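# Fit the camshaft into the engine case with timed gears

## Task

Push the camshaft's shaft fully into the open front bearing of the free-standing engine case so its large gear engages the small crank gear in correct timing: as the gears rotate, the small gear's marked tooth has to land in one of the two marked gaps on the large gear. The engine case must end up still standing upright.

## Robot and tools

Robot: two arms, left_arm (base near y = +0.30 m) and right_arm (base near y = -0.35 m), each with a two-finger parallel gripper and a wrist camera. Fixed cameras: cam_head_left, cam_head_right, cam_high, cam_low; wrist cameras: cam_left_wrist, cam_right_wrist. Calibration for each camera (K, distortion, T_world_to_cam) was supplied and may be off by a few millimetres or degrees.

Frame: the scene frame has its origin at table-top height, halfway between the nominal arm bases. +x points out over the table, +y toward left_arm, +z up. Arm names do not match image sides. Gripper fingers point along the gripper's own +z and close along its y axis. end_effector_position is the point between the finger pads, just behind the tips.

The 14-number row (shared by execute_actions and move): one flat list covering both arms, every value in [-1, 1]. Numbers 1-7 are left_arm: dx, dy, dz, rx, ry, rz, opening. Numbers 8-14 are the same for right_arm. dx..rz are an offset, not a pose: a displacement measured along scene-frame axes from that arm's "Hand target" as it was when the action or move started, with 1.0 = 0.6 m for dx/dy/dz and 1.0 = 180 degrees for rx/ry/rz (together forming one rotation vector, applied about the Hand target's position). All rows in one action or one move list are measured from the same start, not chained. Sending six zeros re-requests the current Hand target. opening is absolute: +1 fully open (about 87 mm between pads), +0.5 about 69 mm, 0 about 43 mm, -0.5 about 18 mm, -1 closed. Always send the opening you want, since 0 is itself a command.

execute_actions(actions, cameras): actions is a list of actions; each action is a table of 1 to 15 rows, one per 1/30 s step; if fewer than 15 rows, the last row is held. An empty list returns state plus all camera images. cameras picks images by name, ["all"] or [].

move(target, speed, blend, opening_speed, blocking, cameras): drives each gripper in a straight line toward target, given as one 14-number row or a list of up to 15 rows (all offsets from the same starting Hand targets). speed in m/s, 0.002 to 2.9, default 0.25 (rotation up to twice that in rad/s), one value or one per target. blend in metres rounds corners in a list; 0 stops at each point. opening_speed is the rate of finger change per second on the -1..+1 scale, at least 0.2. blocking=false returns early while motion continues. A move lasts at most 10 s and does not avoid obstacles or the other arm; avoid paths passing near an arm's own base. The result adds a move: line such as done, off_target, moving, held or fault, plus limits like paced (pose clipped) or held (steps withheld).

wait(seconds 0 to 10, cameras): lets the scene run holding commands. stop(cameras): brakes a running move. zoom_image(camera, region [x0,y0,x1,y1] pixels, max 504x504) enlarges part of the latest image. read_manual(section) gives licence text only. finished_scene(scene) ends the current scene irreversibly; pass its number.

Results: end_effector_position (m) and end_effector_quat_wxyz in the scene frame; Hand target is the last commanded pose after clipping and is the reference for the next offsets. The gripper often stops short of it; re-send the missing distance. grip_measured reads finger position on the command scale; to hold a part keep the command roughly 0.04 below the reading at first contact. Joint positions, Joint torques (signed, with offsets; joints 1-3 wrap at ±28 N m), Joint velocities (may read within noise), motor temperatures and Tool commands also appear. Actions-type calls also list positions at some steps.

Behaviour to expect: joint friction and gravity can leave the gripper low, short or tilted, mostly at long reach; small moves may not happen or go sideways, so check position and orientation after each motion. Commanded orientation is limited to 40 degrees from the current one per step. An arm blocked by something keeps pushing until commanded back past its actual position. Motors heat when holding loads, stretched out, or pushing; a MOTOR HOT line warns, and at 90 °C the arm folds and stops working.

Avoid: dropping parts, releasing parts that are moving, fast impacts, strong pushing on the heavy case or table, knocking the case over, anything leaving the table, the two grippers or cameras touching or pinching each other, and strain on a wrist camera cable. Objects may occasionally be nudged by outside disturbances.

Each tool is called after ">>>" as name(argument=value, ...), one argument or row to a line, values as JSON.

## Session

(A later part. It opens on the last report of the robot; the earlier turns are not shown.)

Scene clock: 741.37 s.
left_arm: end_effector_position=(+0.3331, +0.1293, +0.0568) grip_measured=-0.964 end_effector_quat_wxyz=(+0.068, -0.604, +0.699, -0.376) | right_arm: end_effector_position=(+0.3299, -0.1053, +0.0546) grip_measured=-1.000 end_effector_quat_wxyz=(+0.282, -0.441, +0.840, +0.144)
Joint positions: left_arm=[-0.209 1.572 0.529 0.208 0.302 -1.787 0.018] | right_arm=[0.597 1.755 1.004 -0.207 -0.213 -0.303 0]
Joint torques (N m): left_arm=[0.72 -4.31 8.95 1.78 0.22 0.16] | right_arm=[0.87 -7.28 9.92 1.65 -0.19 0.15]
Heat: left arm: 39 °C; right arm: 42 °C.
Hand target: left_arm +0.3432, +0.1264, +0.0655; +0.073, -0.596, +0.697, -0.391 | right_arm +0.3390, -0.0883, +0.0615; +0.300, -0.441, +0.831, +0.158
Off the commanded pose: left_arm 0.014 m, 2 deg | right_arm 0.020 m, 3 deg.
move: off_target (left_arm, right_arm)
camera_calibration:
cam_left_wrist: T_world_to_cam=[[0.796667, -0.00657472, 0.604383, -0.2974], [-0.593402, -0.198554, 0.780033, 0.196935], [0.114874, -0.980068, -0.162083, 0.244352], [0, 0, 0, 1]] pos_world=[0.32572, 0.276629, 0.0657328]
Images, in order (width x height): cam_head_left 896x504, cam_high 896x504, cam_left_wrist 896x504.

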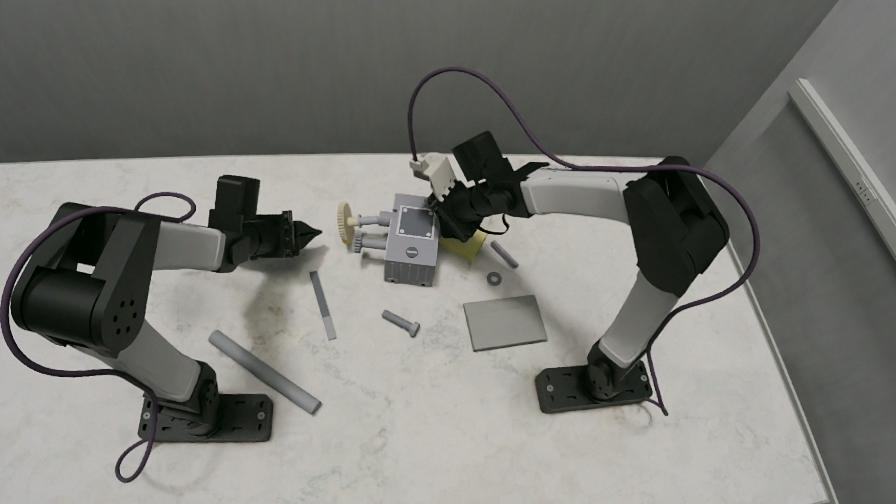

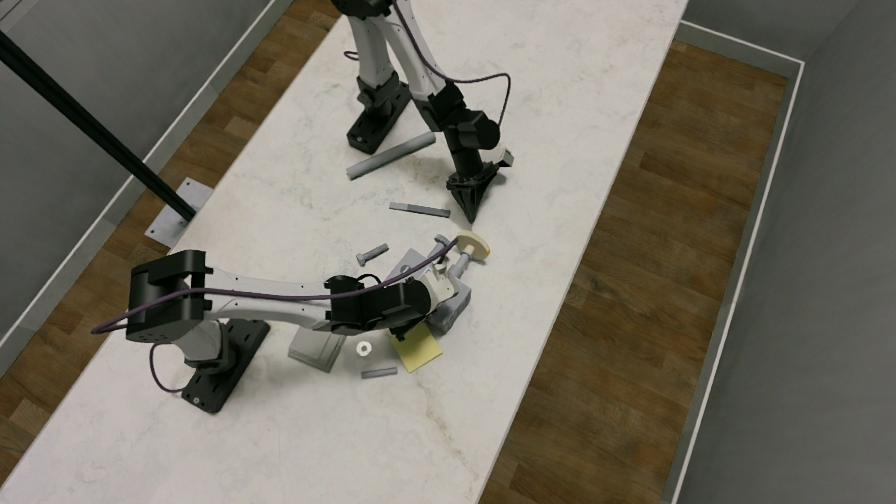

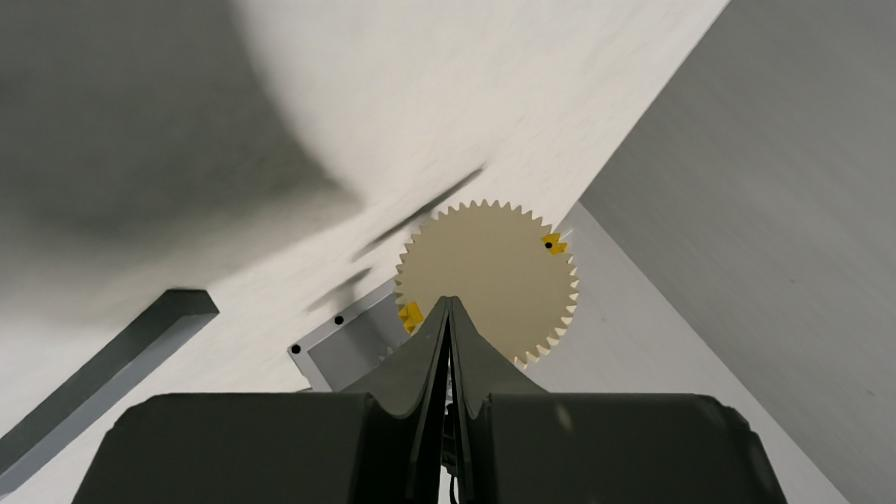

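>>> move(
  target=[
    [0.015,-0.02,0.01,0,0,0,-1,0,0,0,0,0,0,-1],
    [0.02,-0.065,0.012,0,0,0,-1,0,0,0,0,0,0,-1],
  ],
  speed=0.04,
  cameras=["cam_head_left","cam_high","cam_left_wrist"],
)

>>> zoom_image(
  camera="cam_head_left",
  region=[300, 150, 480, 300],
)

Scene clock: 748.60 s.
left_arm: end_effector_position=(+0.3471, +0.0953, +0.0645) grip_measured=-0.964 end_effector_quat_wxyz=(+0.070, -0.602, +0.699, -0.380) | right_arm: end_effector_position=(+0.3299, -0.1053, +0.0546) grip_measured=-1.000 end_effector_quat_wxyz=(+0.282, -0.441, +0.840, +0.144)
Joint positions: left_arm=[-0.318 1.631 0.618 0.208 0.23 -1.868 0.018] | right_arm=[0.597 1.755 1.004 -0.207 -0.213 -0.303 0]
Joint torques (N m): left_arm=[-1.07 -4.89 9.58 1.68 0.04 0] | right_arm=[0.9 -7.32 9.99 1.67 -0.2 0.13]
Heat: left arm: 40 °C; right arm: 42 °C.
Hand target: left_arm +0.3552, +0.0874, +0.0727; +0.073, -0.596, +0.697, -0.391 | right_arm +0.3390, -0.0883, +0.0615; +0.300, -0.441, +0.831, +0.158
Off the commanded pose: left_arm 0.014 m, 1 deg | right_arm 0.020 m, 3 deg.
move: off_target (left_arm, right_arm)
camera_calibration:
cam_left_wrist: T_world_to_cam=[[0.791257, -0.00639333, 0.61145, -0.312104], [-0.600802, -0.194216, 0.775447, 0.195027], [0.113796, -0.980938, -0.157516, 0.210866], [0, 0, 0, 1]] pos_world=[0.340132, 0.242728, 0.0728184]
Images, in order (width x height): cam_head_left 896x504, cam_high 896x504, cam_left_wrist 896x504.

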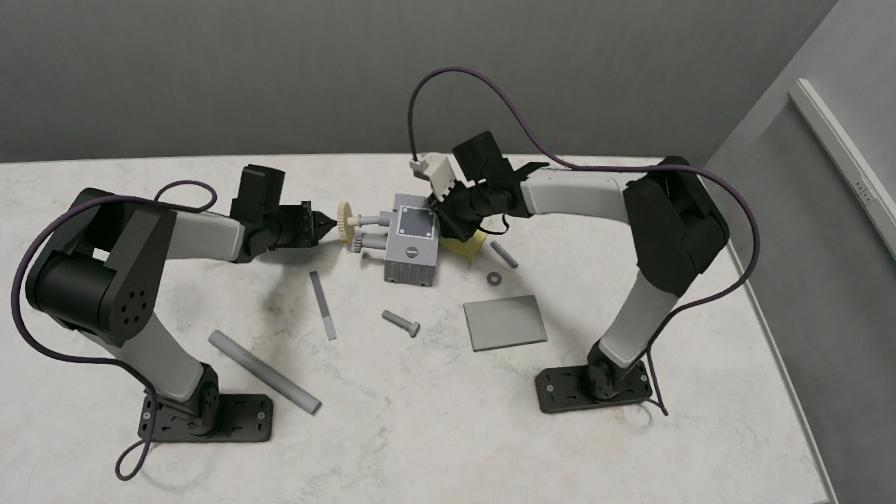

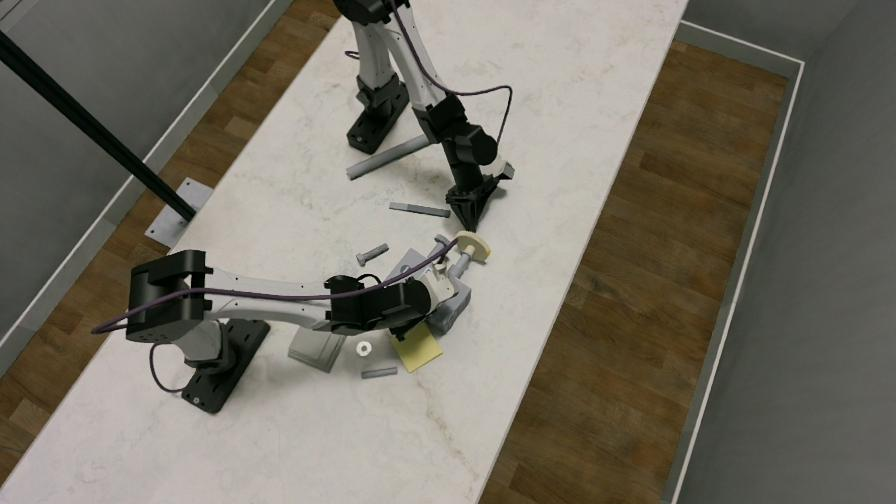

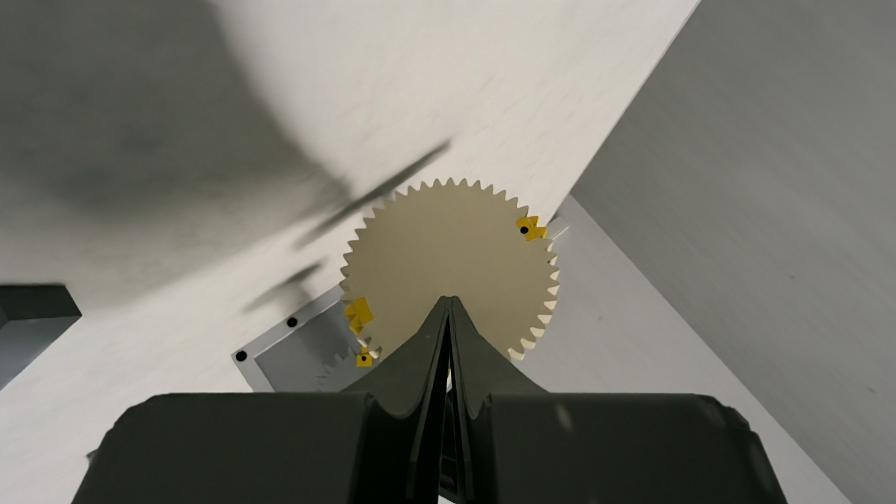

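Scaled by 2.800.

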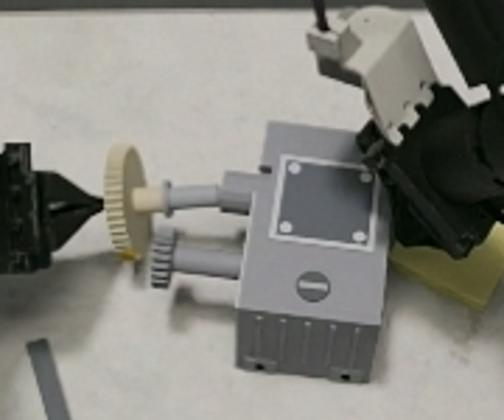

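>>> move(
  target=[0.003,-0.045,0.003,0,0,0,-1,0,0,0,0,0,0,-1],
  speed=0.04,
  cameras=["cam_head_left","cam_left_wrist"],
)

>>> zoom_image(
  camera="cam_head_left",
  region=[300, 150, 480, 300],
)

Scene clock: 752.97 s.
left_arm: end_effector_position=(+0.3544, +0.0909, +0.0559) grip_measured=-0.964 end_effector_quat_wxyz=(-0.099, +0.625, -0.689, +0.352) | right_arm: end_effector_position=(+0.3299, -0.1053, +0.0546) grip_measured=-1.000 end_effector_quat_wxyz=(+0.282, -0.441, +0.840, +0.144)
Joint positions: left_arm=[-0.378 1.66 0.652 0.182 0.1 -1.926 0.018] | right_arm=[0.597 1.755 1.004 -0.207 -0.213 -0.303 0]
Joint torques (N m): left_arm=[-3.34 -5.29 10.44 1.9 0.62 -0.01] | right_arm=[0.88 -7.32 9.92 1.65 -0.2 0.15]
Heat: left arm: 40 °C; right arm: 42 °C.
Hand target: left_arm +0.3570, +0.0604, +0.0745; +0.073, -0.597, +0.697, -0.391 | right_arm +0.3390, -0.0883, +0.0615; +0.300, -0.441, +0.831, +0.158
Off the commanded pose: left_arm 0.036 m, 6 deg | right_arm 0.020 m, 3 deg.
move: off_target (left_arm, right_arm)
camera_calibration:
cam_left_wrist: T_world_to_cam=[[0.796646, 0.0116829, 0.604333, -0.315755], [-0.576734, -0.284567, 0.765767, 0.20548], [0.180919, -0.958585, -0.219961, 0.181988], [0, 0, 0, 1]] pos_world=[0.337128, 0.236612, 0.0735013]
Images, in order (width x height): cam_head_left 896x504, cam_left_wrist 896x504.

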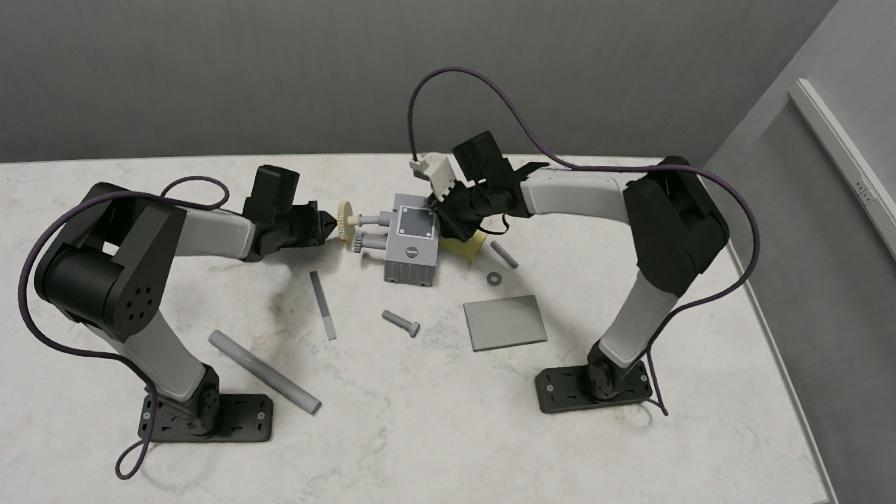

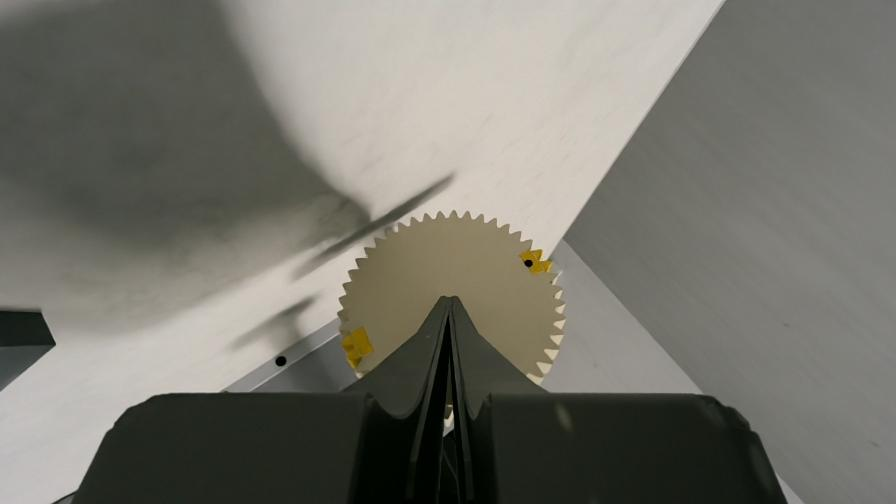

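Scaled by 2.800.

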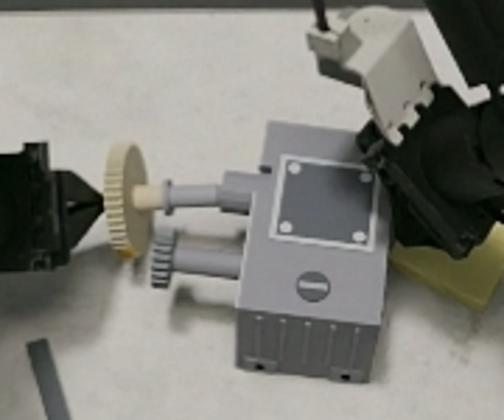

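>>> move(
  target=[
    [0,0.05,0,0,0,0,-1,0,0,0,0,0,0,-1],
    [-0.012,0.03,0.012,0,0,0,-1,0,0,0,0,0,0,-1],
    [-0.016,-0.03,0.03,0,0,0,-1,0,0,0,0,0,0,-1],
  ],
  speed=0.06,
  cameras=["cam_head_left","cam_left_wrist"],
)

>>> zoom_image(
  camera="cam_head_left",
  region=[300, 150, 480, 300],
)

Scene clock: 760.73 s.
left_arm: end_effector_position=(+0.3479, +0.0898, +0.0550) grip_measured=-0.964 end_effector_quat_wxyz=(-0.116, +0.643, -0.686, +0.321) | right_arm: end_effector_position=(+0.3299, -0.1053, +0.0546) grip_measured=-1.000 end_effector_quat_wxyz=(+0.282, -0.441, +0.840, +0.144)
Joint positions: left_arm=[-0.432 1.631 0.673 0.084 0.002 -1.974 0.018] | right_arm=[0.597 1.755 1.004 -0.207 -0.213 -0.303 0]
Joint torques (N m): left_arm=[-4.53 -8.16 10.97 1.98 1.04 0.11] | right_arm=[0.81 -7.38 9.95 1.65 -0.21 0.14]
Heat: left arm: 41 °C; right arm: 42 °C.
Hand target: left_arm +0.3474, +0.0424, +0.0926; -0.073, +0.596, -0.697, +0.391 | right_arm +0.3390, -0.0883, +0.0615; +0.300, -0.441, +0.831, +0.158
Off the commanded pose: left_arm 0.060 m, 11 deg | right_arm 0.020 m, 3 deg.
move: off_target (left_arm, right_arm)
camera_calibration:
cam_left_wrist: T_world_to_cam=[[0.812481, 0.0141478, 0.582816, -0.314588], [-0.540521, -0.356282, 0.762168, 0.196044], [0.21843, -0.934271, -0.281826, 0.170178], [0, 0, 0, 1]] pos_world=[0.32439, 0.23329, 0.0818885]
Images, in order (width x height): cam_head_left 896x504, cam_left_wrist 896x504.

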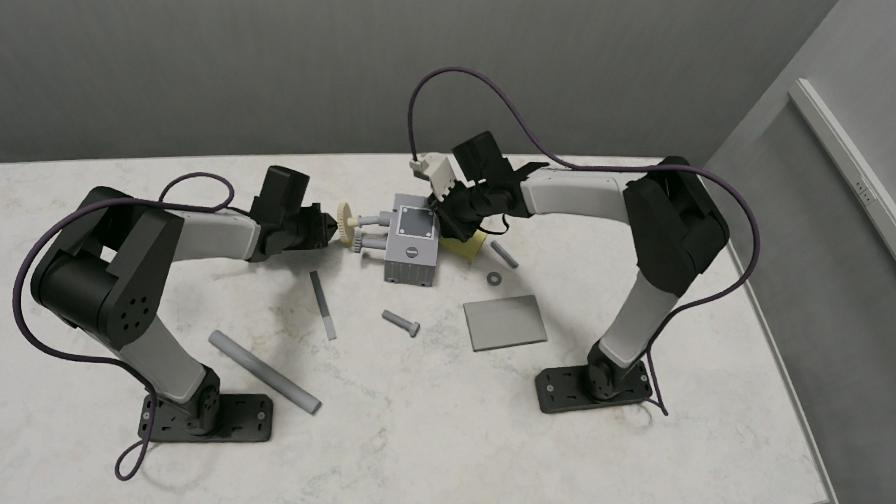

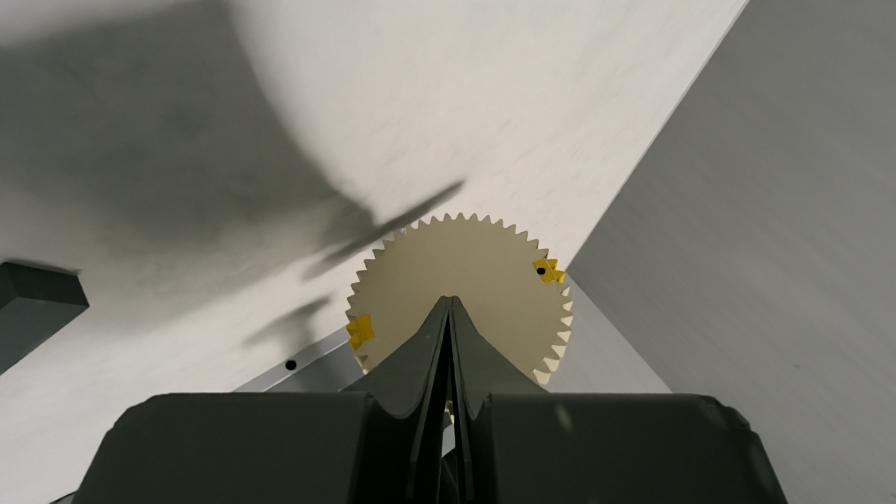

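Scaled by 2.800.

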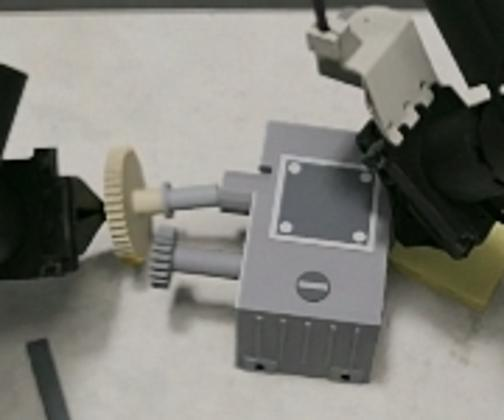

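>>> move(
  target=[
    [-0.09,0.13,0.02,0,0,0,-1,0,0,0,0,0,0,-1],
    [-0.09,0.115,0.04,0,0,0,1,0,0,0,0,0,0,-1],
    [-0.048,0.088,0.01,0,0,0,1,0,0,0,0,0,0,-1],
  ],
  speed=0.12,
  cameras=["cam_head_left","cam_left_wrist"],
)

Scene clock: 778.37 s.
left_arm: end_effector_position=(+0.3069, +0.0991, +0.0891) grip_measured=+1.000 end_effector_quat_wxyz=(+0.060, -0.598, +0.703, -0.379) | right_arm: end_effector_position=(+0.3299, -0.1053, +0.0546) grip_measured=-1.000 end_effector_quat_wxyz=(+0.282, -0.441, +0.840, +0.144)
Joint positions: left_arm=[-0.349 1.403 0.536 0.057 0.229 -1.886 1] | right_arm=[0.597 1.755 1.004 -0.207 -0.213 -0.303 0]
Joint torques (N m): left_arm=[-0.44 -3.56 9.94 1.75 -0.11 0.01] | right_arm=[0.9 -7.38 9.98 1.66 -0.2 0.15]
Heat: left arm: 42 °C; right arm: 43 °C.
Hand target: left_arm +0.3186, +0.0952, +0.0985; +0.073, -0.596, +0.697, -0.391 | right_arm +0.3390, -0.0883, +0.0615; +0.300, -0.441, +0.831, +0.158
Off the commanded pose: left_arm 0.016 m, 2 deg | right_arm 0.020 m, 3 deg.
move: off_target (left_arm, right_arm); target 2's new opening was sent with left_arm's hand 0.013 m and 1 deg from that target
camera_calibration:
cam_left_wrist: T_world_to_cam=[[0.798777, -0.0154589, 0.601428, -0.295794], [-0.594105, -0.177845, 0.784481, 0.148094], [0.0948339, -0.983937, -0.151243, 0.22864], [0, 0, 0, 1]] pos_world=[0.302574, 0.246732, 0.0963022]
Images, in order (width x height): cam_head_left 896x504, cam_left_wrist 896x504.

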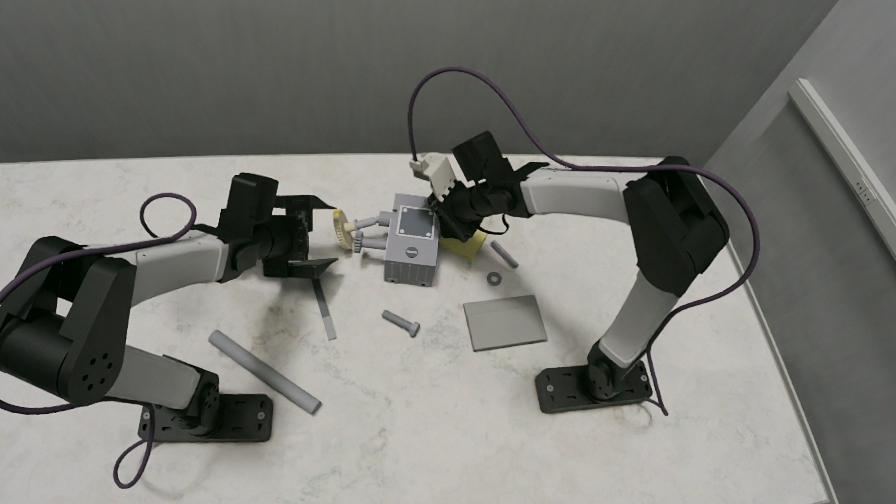

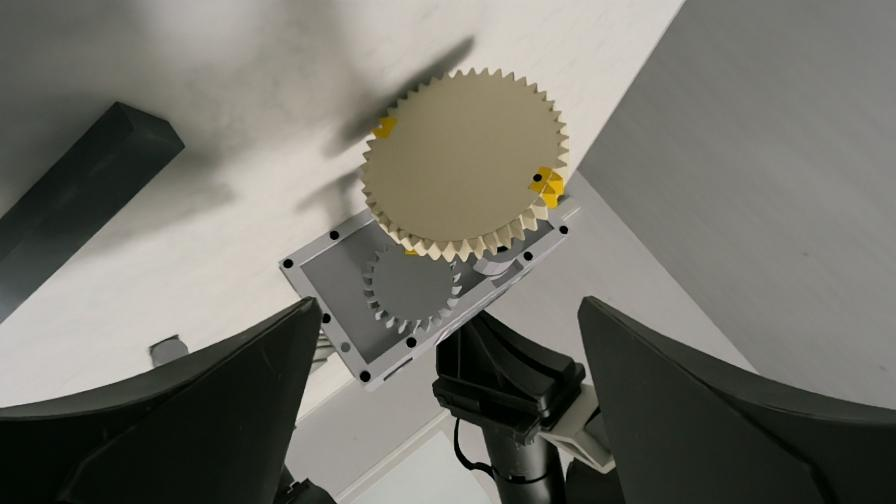

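>>> move(
  target=[0.0,0.01,0,0,-0.13,0,1,0,0,0,0,0,0,-1],
  speed=0.2,
  cameras=["cam_head_left","cam_left_wrist"],
)

>>> zoom_image(
  camera="cam_head_left",
  region=[300, 150, 480, 300],
)

Scene clock: 785.43 s.
left_arm: end_effector_position=(+0.3200, +0.0990, +0.1035) grip_measured=+1.000 end_effector_quat_wxyz=(+0.204, -0.504, +0.667, -0.509) | right_arm: end_effector_position=(+0.3299, -0.1053, +0.0546) grip_measured=-1.000 end_effector_quat_wxyz=(+0.282, -0.441, +0.840, +0.144)
Joint positions: left_arm=[-0.386 1.488 0.273 0.802 0.111 -1.789 1] | right_arm=[0.597 1.755 1.004 -0.207 -0.213 -0.303 0]
Joint torques (N m): left_arm=[-0.4 -3.37 4.83 2.2 -0.17 0.22] | right_arm=[0.87 -7.31 9.92 1.65 -0.19 0.15]
Heat: left arm: 41 °C; right arm: 43 °C.
Hand target: left_arm +0.3185, +0.1012, +0.0985; +0.213, -0.505, +0.668, -0.503 | right_arm +0.3390, -0.0883, +0.0615; +0.300, -0.441, +0.831, +0.158
Off the commanded pose: left_arm 0.006 m, 1 deg | right_arm 0.020 m, 3 deg.
move: off_target (right_arm)
camera_calibration:
cam_left_wrist: T_world_to_cam=[[0.468263, 0.00761456, 0.883556, -0.240654], [-0.870855, -0.16518, 0.462955, 0.265157], [0.149471, -0.986234, -0.0707165, 0.20389], [0, 0, 0, 1]] pos_world=[0.313127, 0.246715, 0.104294]
Images, in order (width x height): cam_head_left 896x504, cam_left_wrist 896x504.

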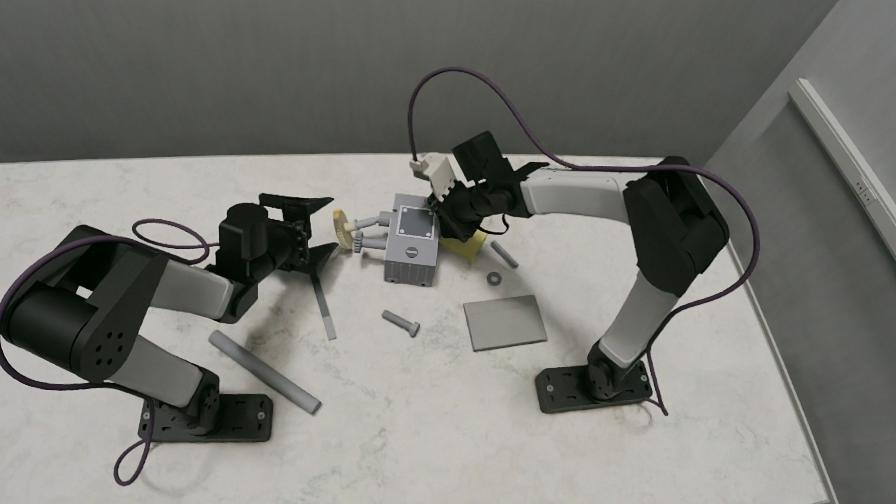

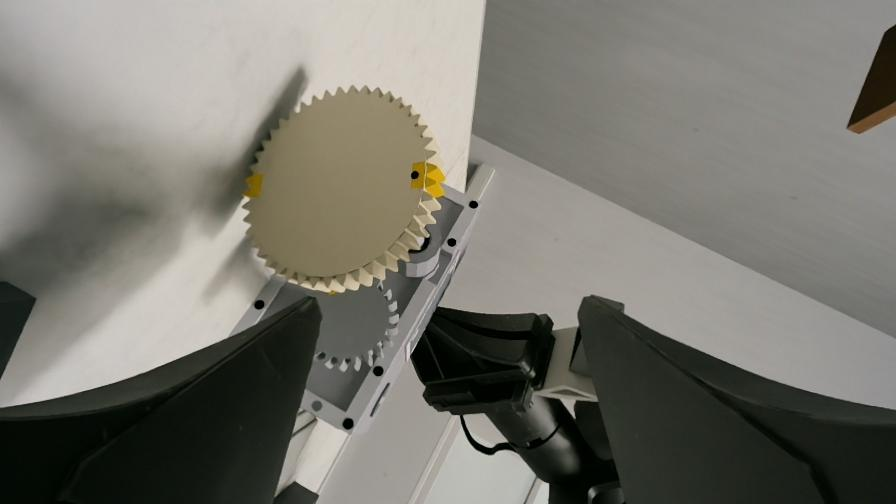

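Scaled by 2.800.

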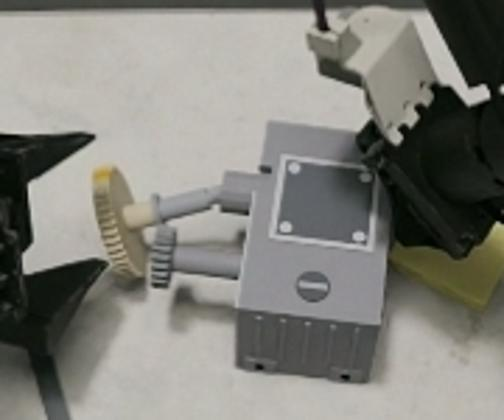

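>>> move(
  target=[
    [-0.018,-0.006,-0.07,0,0,0,1,0,0,0,0,0,0,-1],
    [0.036,-0.037,-0.102,0,0,0,1,0,0,0,0,0,0,-1],
  ],
  speed=0.08,
  blend=0.01,
  cameras=["cam_head_left","cam_left_wrist"],
)

Scene clock: 795.73 s.
left_arm: end_effector_position=(+0.3449, +0.0794, +0.0634) grip_measured=+1.000 end_effector_quat_wxyz=(+0.232, -0.487, +0.650, -0.536) | right_arm: end_effector_position=(+0.3299, -0.1053, +0.0546) grip_measured=-1.000 end_effector_quat_wxyz=(+0.282, -0.441, +0.840, +0.144)
Joint positions: left_arm=[-0.432 1.964 0.32 1.32 0.05 -1.789 1] | right_arm=[0.597 1.755 1.004 -0.207 -0.213 -0.303 0]
Joint torques (N m): left_arm=[-0.65 -3.23 4.23 1.36 -0.05 0.03] | right_arm=[0.87 -7.32 9.85 1.67 -0.2 0.14]
Heat: left arm: 40 °C; right arm: 43 °C.
Hand target: left_arm +0.3403, +0.0790, +0.0375; +0.213, -0.505, +0.668, -0.504 | right_arm +0.3390, -0.0883, +0.0615; +0.300, -0.441, +0.831, +0.158
Off the commanded pose: left_arm 0.027 m, 5 deg | right_arm 0.020 m, 3 deg.
move: off_target (left_arm, right_arm)
camera_calibration:
cam_left_wrist: T_world_to_cam=[[0.388303, 0.0289525, 0.921077, -0.193154], [-0.906608, -0.16715, 0.387457, 0.319435], [0.165176, -0.985506, -0.0386562, 0.170383], [0, 0, 0, 1]] pos_world=[0.336462, 0.226899, 0.0607286]
Images, in order (width x height): cam_head_left 896x504, cam_left_wrist 896x504.

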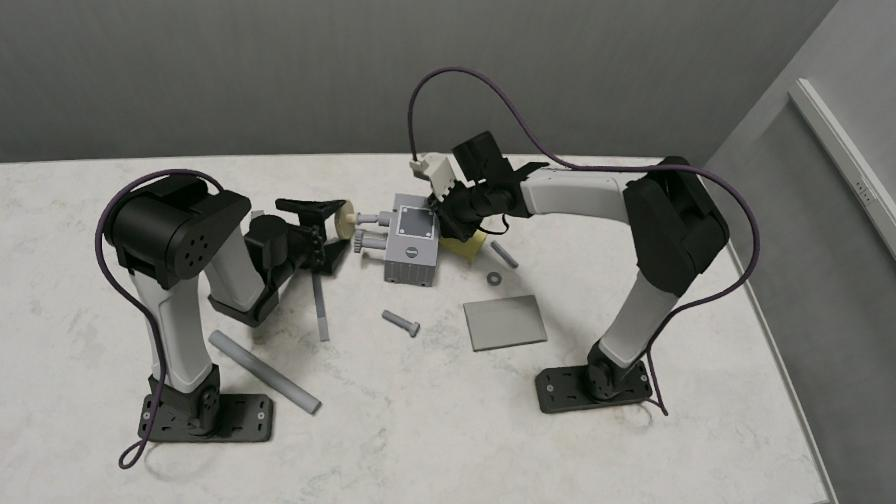

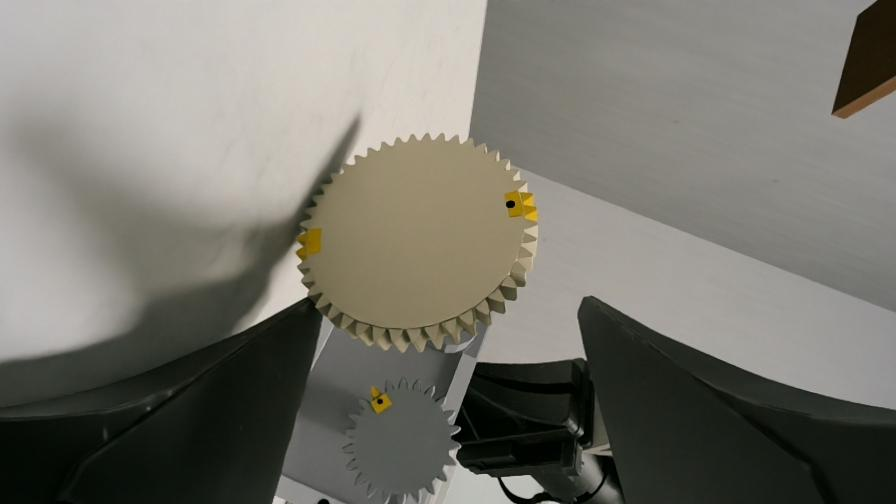

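>>> move(
  target=[
    [0.022,-0.002,0.0,0,0,0,1,0,0,0,0,0,0,-1],
    [0.022,-0.002,0.018,0,0,0,0.6,0,0,0,0,0,0,-1],
  ],
  speed=0.06,
  opening_speed=0.5,
  cameras=["cam_head_left","cam_left_wrist"],
)

>>> zoom_image(
  camera="cam_head_left",
  region=[300, 150, 480, 300],
)

Scene clock: 803.73 s.
left_arm: end_effector_position=(+0.3531, +0.0767, +0.0524) grip_measured=+0.600 end_effector_quat_wxyz=(+0.221, -0.498, +0.664, -0.512) | right_arm: end_effector_position=(+0.3299, -0.1053, +0.0546) grip_measured=-1.000 end_effector_quat_wxyz=(+0.282, -0.441, +0.840, +0.144)
Joint positions: left_arm=[-0.428 1.954 0.375 1.19 0.051 -1.785 0.8] | right_arm=[0.597 1.755 1.004 -0.207 -0.213 -0.303 0]
Joint torques (N m): left_arm=[0.83 -6.64 4.75 1.62 0.12 0.08] | right_arm=[0.83 -7.32 9.92 1.67 -0.21 0.14]
Heat: left arm: 39 °C; right arm: 43 °C.
Hand target: left_arm +0.3535, +0.0777, +0.0482; +0.213, -0.505, +0.668, -0.504 | right_arm +0.3390, -0.0883, +0.0615; +0.300, -0.441, +0.831, +0.158
Off the commanded pose: left_arm 0.004 m, 2 deg | right_arm 0.020 m, 3 deg.
move: off_target (right_arm); target 2's new opening was sent with left_arm's hand 0.013 m and 4 deg from that target
camera_calibration:
cam_left_wrist: T_world_to_cam=[[0.439623, 0.000593835, 0.898182, -0.200881], [-0.883225, -0.181451, 0.432422, 0.321131], [0.163233, -0.9834, -0.0792454, 0.168633], [0, 0, 0, 1]] pos_world=[0.344417, 0.224222, 0.0549271]
Images, in order (width x height): cam_head_left 896x504, cam_left_wrist 896x504.

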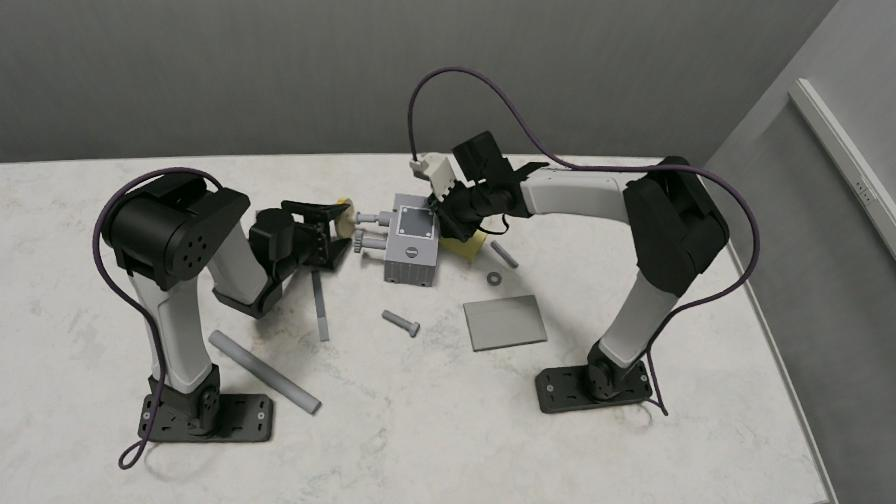

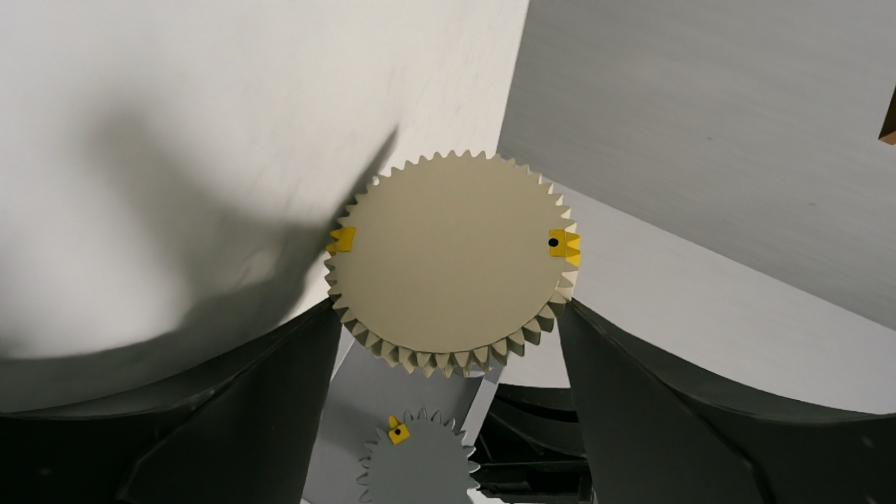

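Scaled by 2.800.

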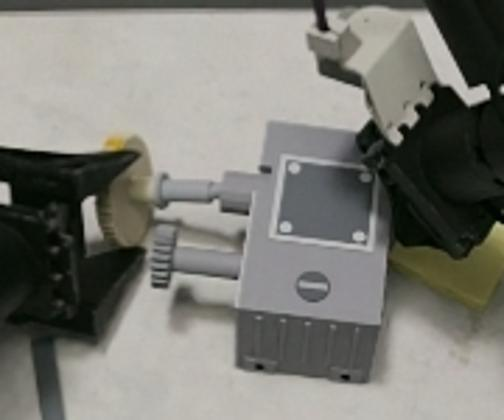

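>>> move(
  target=[
    [0,0,0.004,0,0,0,0.97,0,0,0,0,0,0,-1],
    [0.027,-0.012,0.012,0,0,0,0.97,0,0,0,0,0,0,-1],
    [0.027,-0.012,0.02,0,0,0,0.6,0,0,0,0,0,0,-1],
  ],
  speed=0.06,
  opening_speed=0.5,
  cameras=["cam_head_left","cam_left_wrist"],
)

>>> zoom_image(
  camera="cam_head_left",
  region=[300, 150, 480, 300],
)

Scene clock: 811.60 s.
left_arm: end_effector_position=(+0.3643, +0.0720, +0.0508) grip_measured=+0.613 end_effector_quat_wxyz=(+0.212, -0.507, +0.673, -0.494) | right_arm: end_effector_position=(+0.3299, -0.1053, +0.0546) grip_measured=-1.000 end_effector_quat_wxyz=(+0.282, -0.441, +0.840, +0.144)
Joint positions: left_arm=[-0.425 1.927 0.442 1.049 0.054 -1.787 0.806] | right_arm=[0.597 1.755 1.004 -0.207 -0.213 -0.303 0]
Joint torques (N m): left_arm=[0.8 -8.01 5.91 1.85 0.1 0.11] | right_arm=[0.88 -7.31 9.88 1.66 -0.19 0.15]
Heat: left arm: 38 °C; right arm: 43 °C.
Hand target: left_arm +0.3697, +0.0705, +0.0602; +0.213, -0.505, +0.668, -0.504 | right_arm +0.3390, -0.0883, +0.0615; +0.300, -0.441, +0.831, +0.158
Off the commanded pose: left_arm 0.011 m, 1 deg | right_arm 0.020 m, 3 deg.
move: off_target (left_arm, right_arm)
camera_calibration:
cam_left_wrist: T_world_to_cam=[[0.477757, -0.0153639, 0.878357, -0.216177], [-0.863758, -0.190566, 0.466483, 0.322693], [0.160218, -0.981554, -0.104315, 0.164291], [0, 0, 0, 1]] pos_world=[0.355687, 0.219434, 0.0564878]
Images, in order (width x height): cam_head_left 896x504, cam_left_wrist 896x504.

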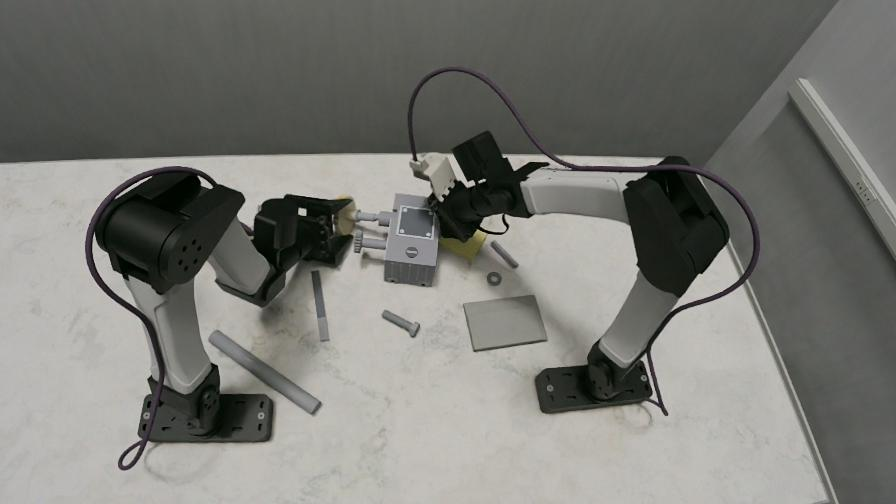

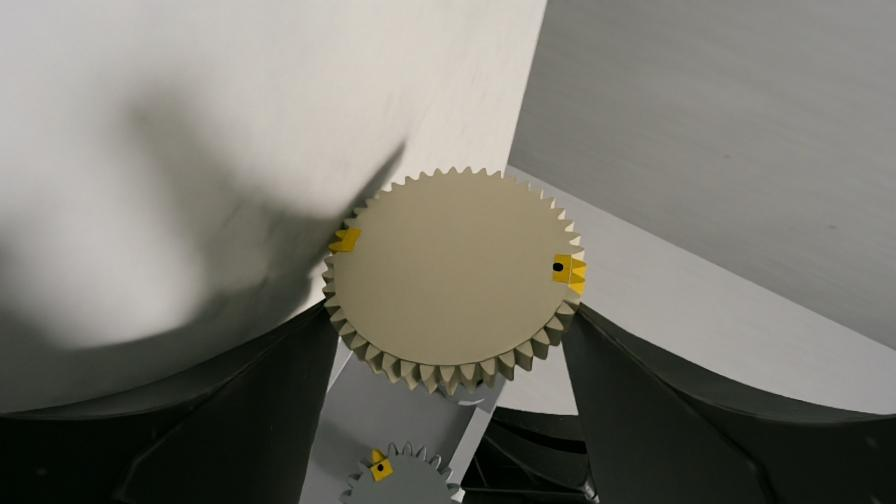

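Scaled by 2.800.

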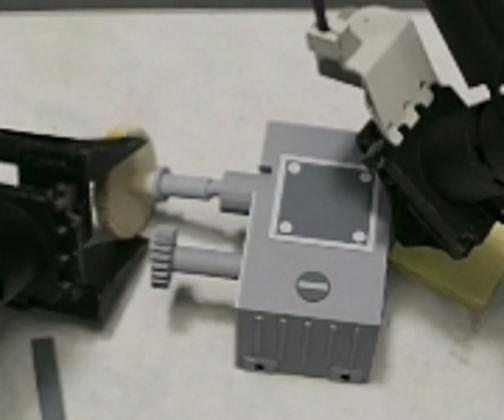

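>>> move(
  target=[
    [-0.03,0.005,0.005,0,0,0,0.6,0,0,0,0,0,0,-1],
    [-0.028,-0.03,0.007,0,0,0,0.6,0,0,0,0,0,0,-1],
  ],
  speed=0.05,
  cameras=["cam_head_left","cam_left_wrist"],
)

>>> zoom_image(
  camera="cam_head_left",
  region=[300, 150, 480, 300],
)

Scene clock: 817.77 s.
left_arm: end_effector_position=(+0.3516, +0.0653, +0.0544) grip_measured=+0.612 end_effector_quat_wxyz=(+0.217, -0.520, +0.666, -0.490) | right_arm: end_effector_position=(+0.3299, -0.1053, +0.0546) grip_measured=-1.000 end_effector_quat_wxyz=(+0.282, -0.441, +0.840, +0.144)
Joint positions: left_arm=[-0.49 1.882 0.408 1.034 -0.031 -1.831 0.806] | right_arm=[0.597 1.755 1.004 -0.207 -0.213 -0.303 0]
Joint torques (N m): left_arm=[-1.63 -7.02 6.87 1.91 0.13 0.17] | right_arm=[0.85 -7.32 9.89 1.66 -0.2 0.13]
Heat: left arm: 39 °C; right arm: 43 °C.
Hand target: left_arm +0.3528, +0.0526, +0.0642; +0.213, -0.505, +0.668, -0.503 | right_arm +0.3390, -0.0883, +0.0615; +0.300, -0.441, +0.831, +0.158
Off the commanded pose: left_arm 0.016 m, 2 deg | right_arm 0.020 m, 3 deg.
move: off_target (left_arm, right_arm)
camera_calibration:
cam_left_wrist: T_world_to_cam=[[0.484101, 0.0000303679, 0.875012, -0.21645], [-0.854188, -0.216851, 0.472587, 0.306806], [0.189762, -0.976205, -0.104952, 0.149444], [0, 0, 0, 1]] pos_world=[0.338495, 0.212425, 0.0600879]
Images, in order (width x height): cam_head_left 896x504, cam_left_wrist 896x504.

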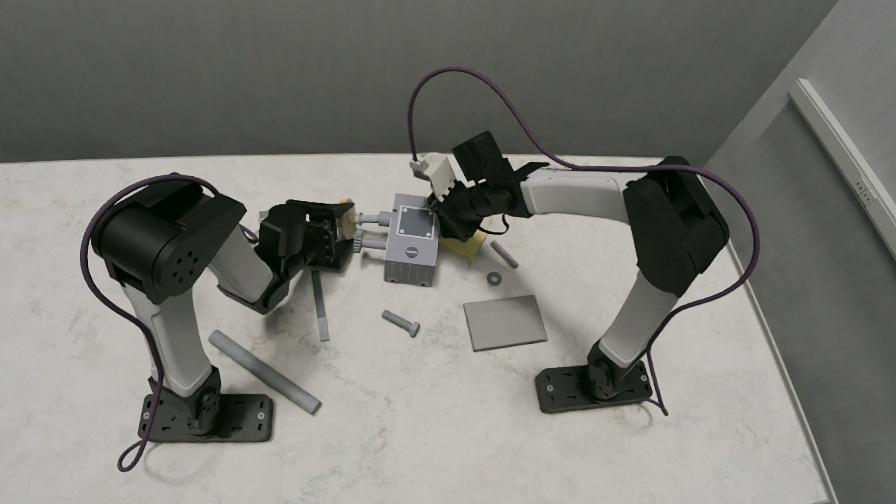

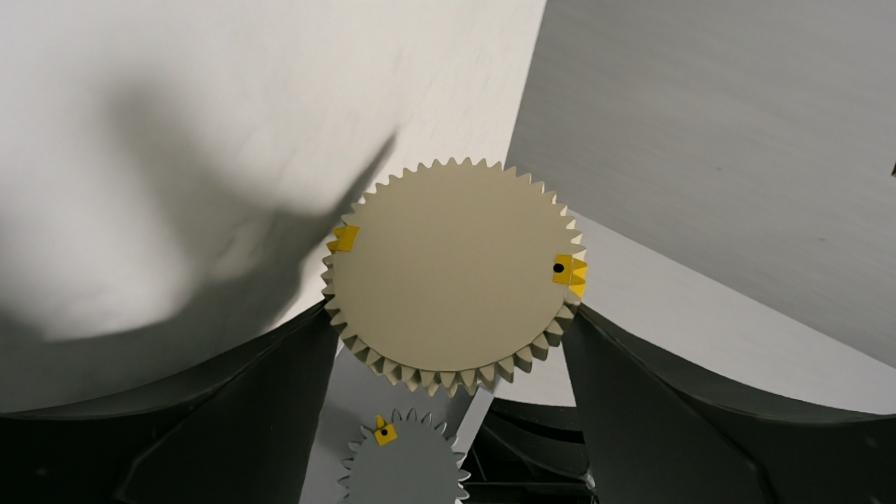

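Scaled by 2.800.

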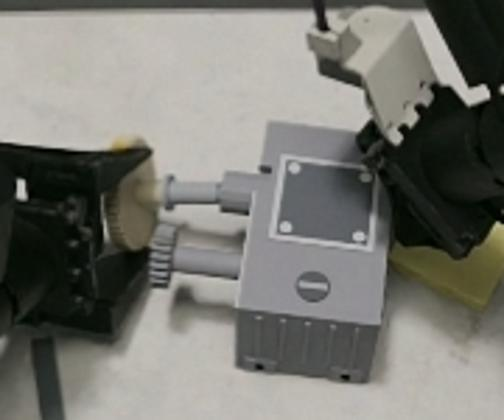

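>>> move(
  target=[
    [-0.006,-0.02,0.003,0,0,0,0.6,0,0,0,0,0,0,-1],
    [-0.012,-0.035,-0.003,0,0,0,0.6,0,0,0,0,0,0,-1],
    [-0.012,-0.04,0.012,0,0,0,0.6,0,0,0,0,0,0,-1],
  ],
  speed=0.05,
  cameras=["cam_head_left","cam_left_wrist"],
)

>>> zoom_image(
  camera="cam_head_left",
  region=[300, 150, 480, 300],
)

Scene clock: 823.10 s.
left_arm: end_effector_position=(+0.3539, +0.0634, +0.0534) grip_measured=+0.611 end_effector_quat_wxyz=(+0.248, -0.544, +0.651, -0.467) | right_arm: end_effector_position=(+0.3299, -0.1053, +0.0546) grip_measured=-1.000 end_effector_quat_wxyz=(+0.282, -0.441, +0.840, +0.144)
Joint positions: left_arm=[-0.558 1.863 0.423 0.975 -0.185 -1.871 0.806] | right_arm=[0.597 1.755 1.004 -0.207 -0.213 -0.303 0]
Joint torques (N m): left_arm=[-3.77 -7.86 8.03 1.91 0.73 0.23] | right_arm=[0.85 -7.31 9.87 1.66 -0.2 0.16]
Heat: left arm: 39 °C; right arm: 43 °C.
Hand target: left_arm +0.3457, +0.0286, +0.0716; +0.213, -0.505, +0.668, -0.504 | right_arm +0.3390, -0.0883, +0.0615; +0.300, -0.441, +0.831, +0.158
Off the commanded pose: left_arm 0.040 m, 8 deg | right_arm 0.020 m, 3 deg.
move: off_target (left_arm, right_arm)
camera_calibration:
cam_left_wrist: T_world_to_cam=[[0.483764, 0.00958239, 0.875146, -0.21704], [-0.831035, -0.3086, 0.462759, 0.306953], [0.274504, -0.951144, -0.141326, 0.117441], [0, 0, 0, 1]] pos_world=[0.327847, 0.208509, 0.0644942]
Images, in order (width x height): cam_head_left 896x504, cam_left_wrist 896x504.

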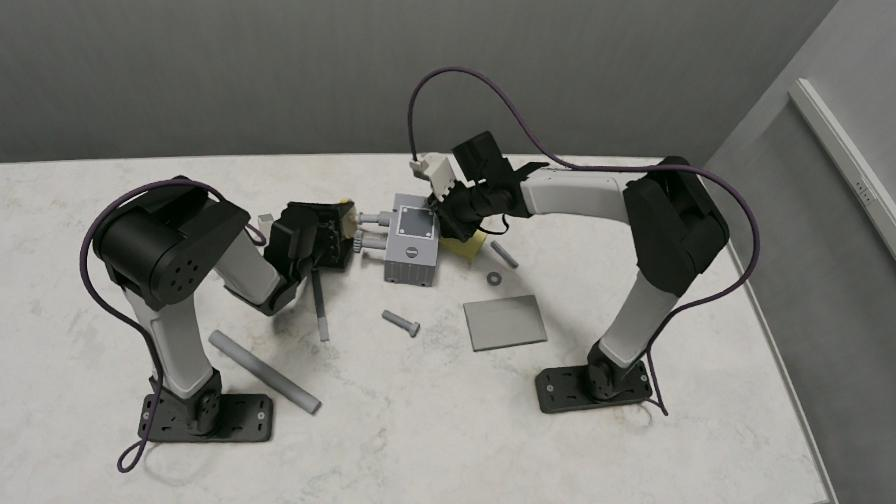

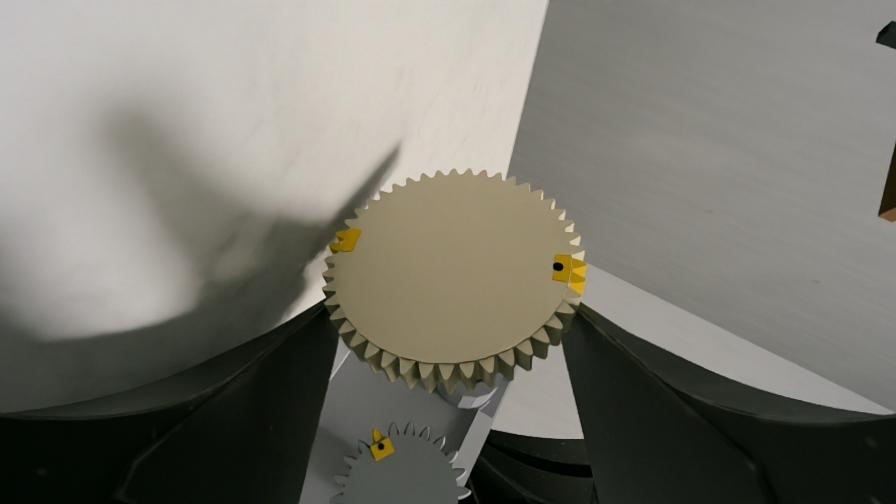

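Scaled by 2.800.

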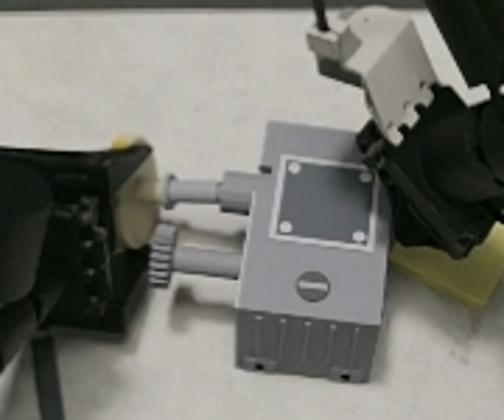

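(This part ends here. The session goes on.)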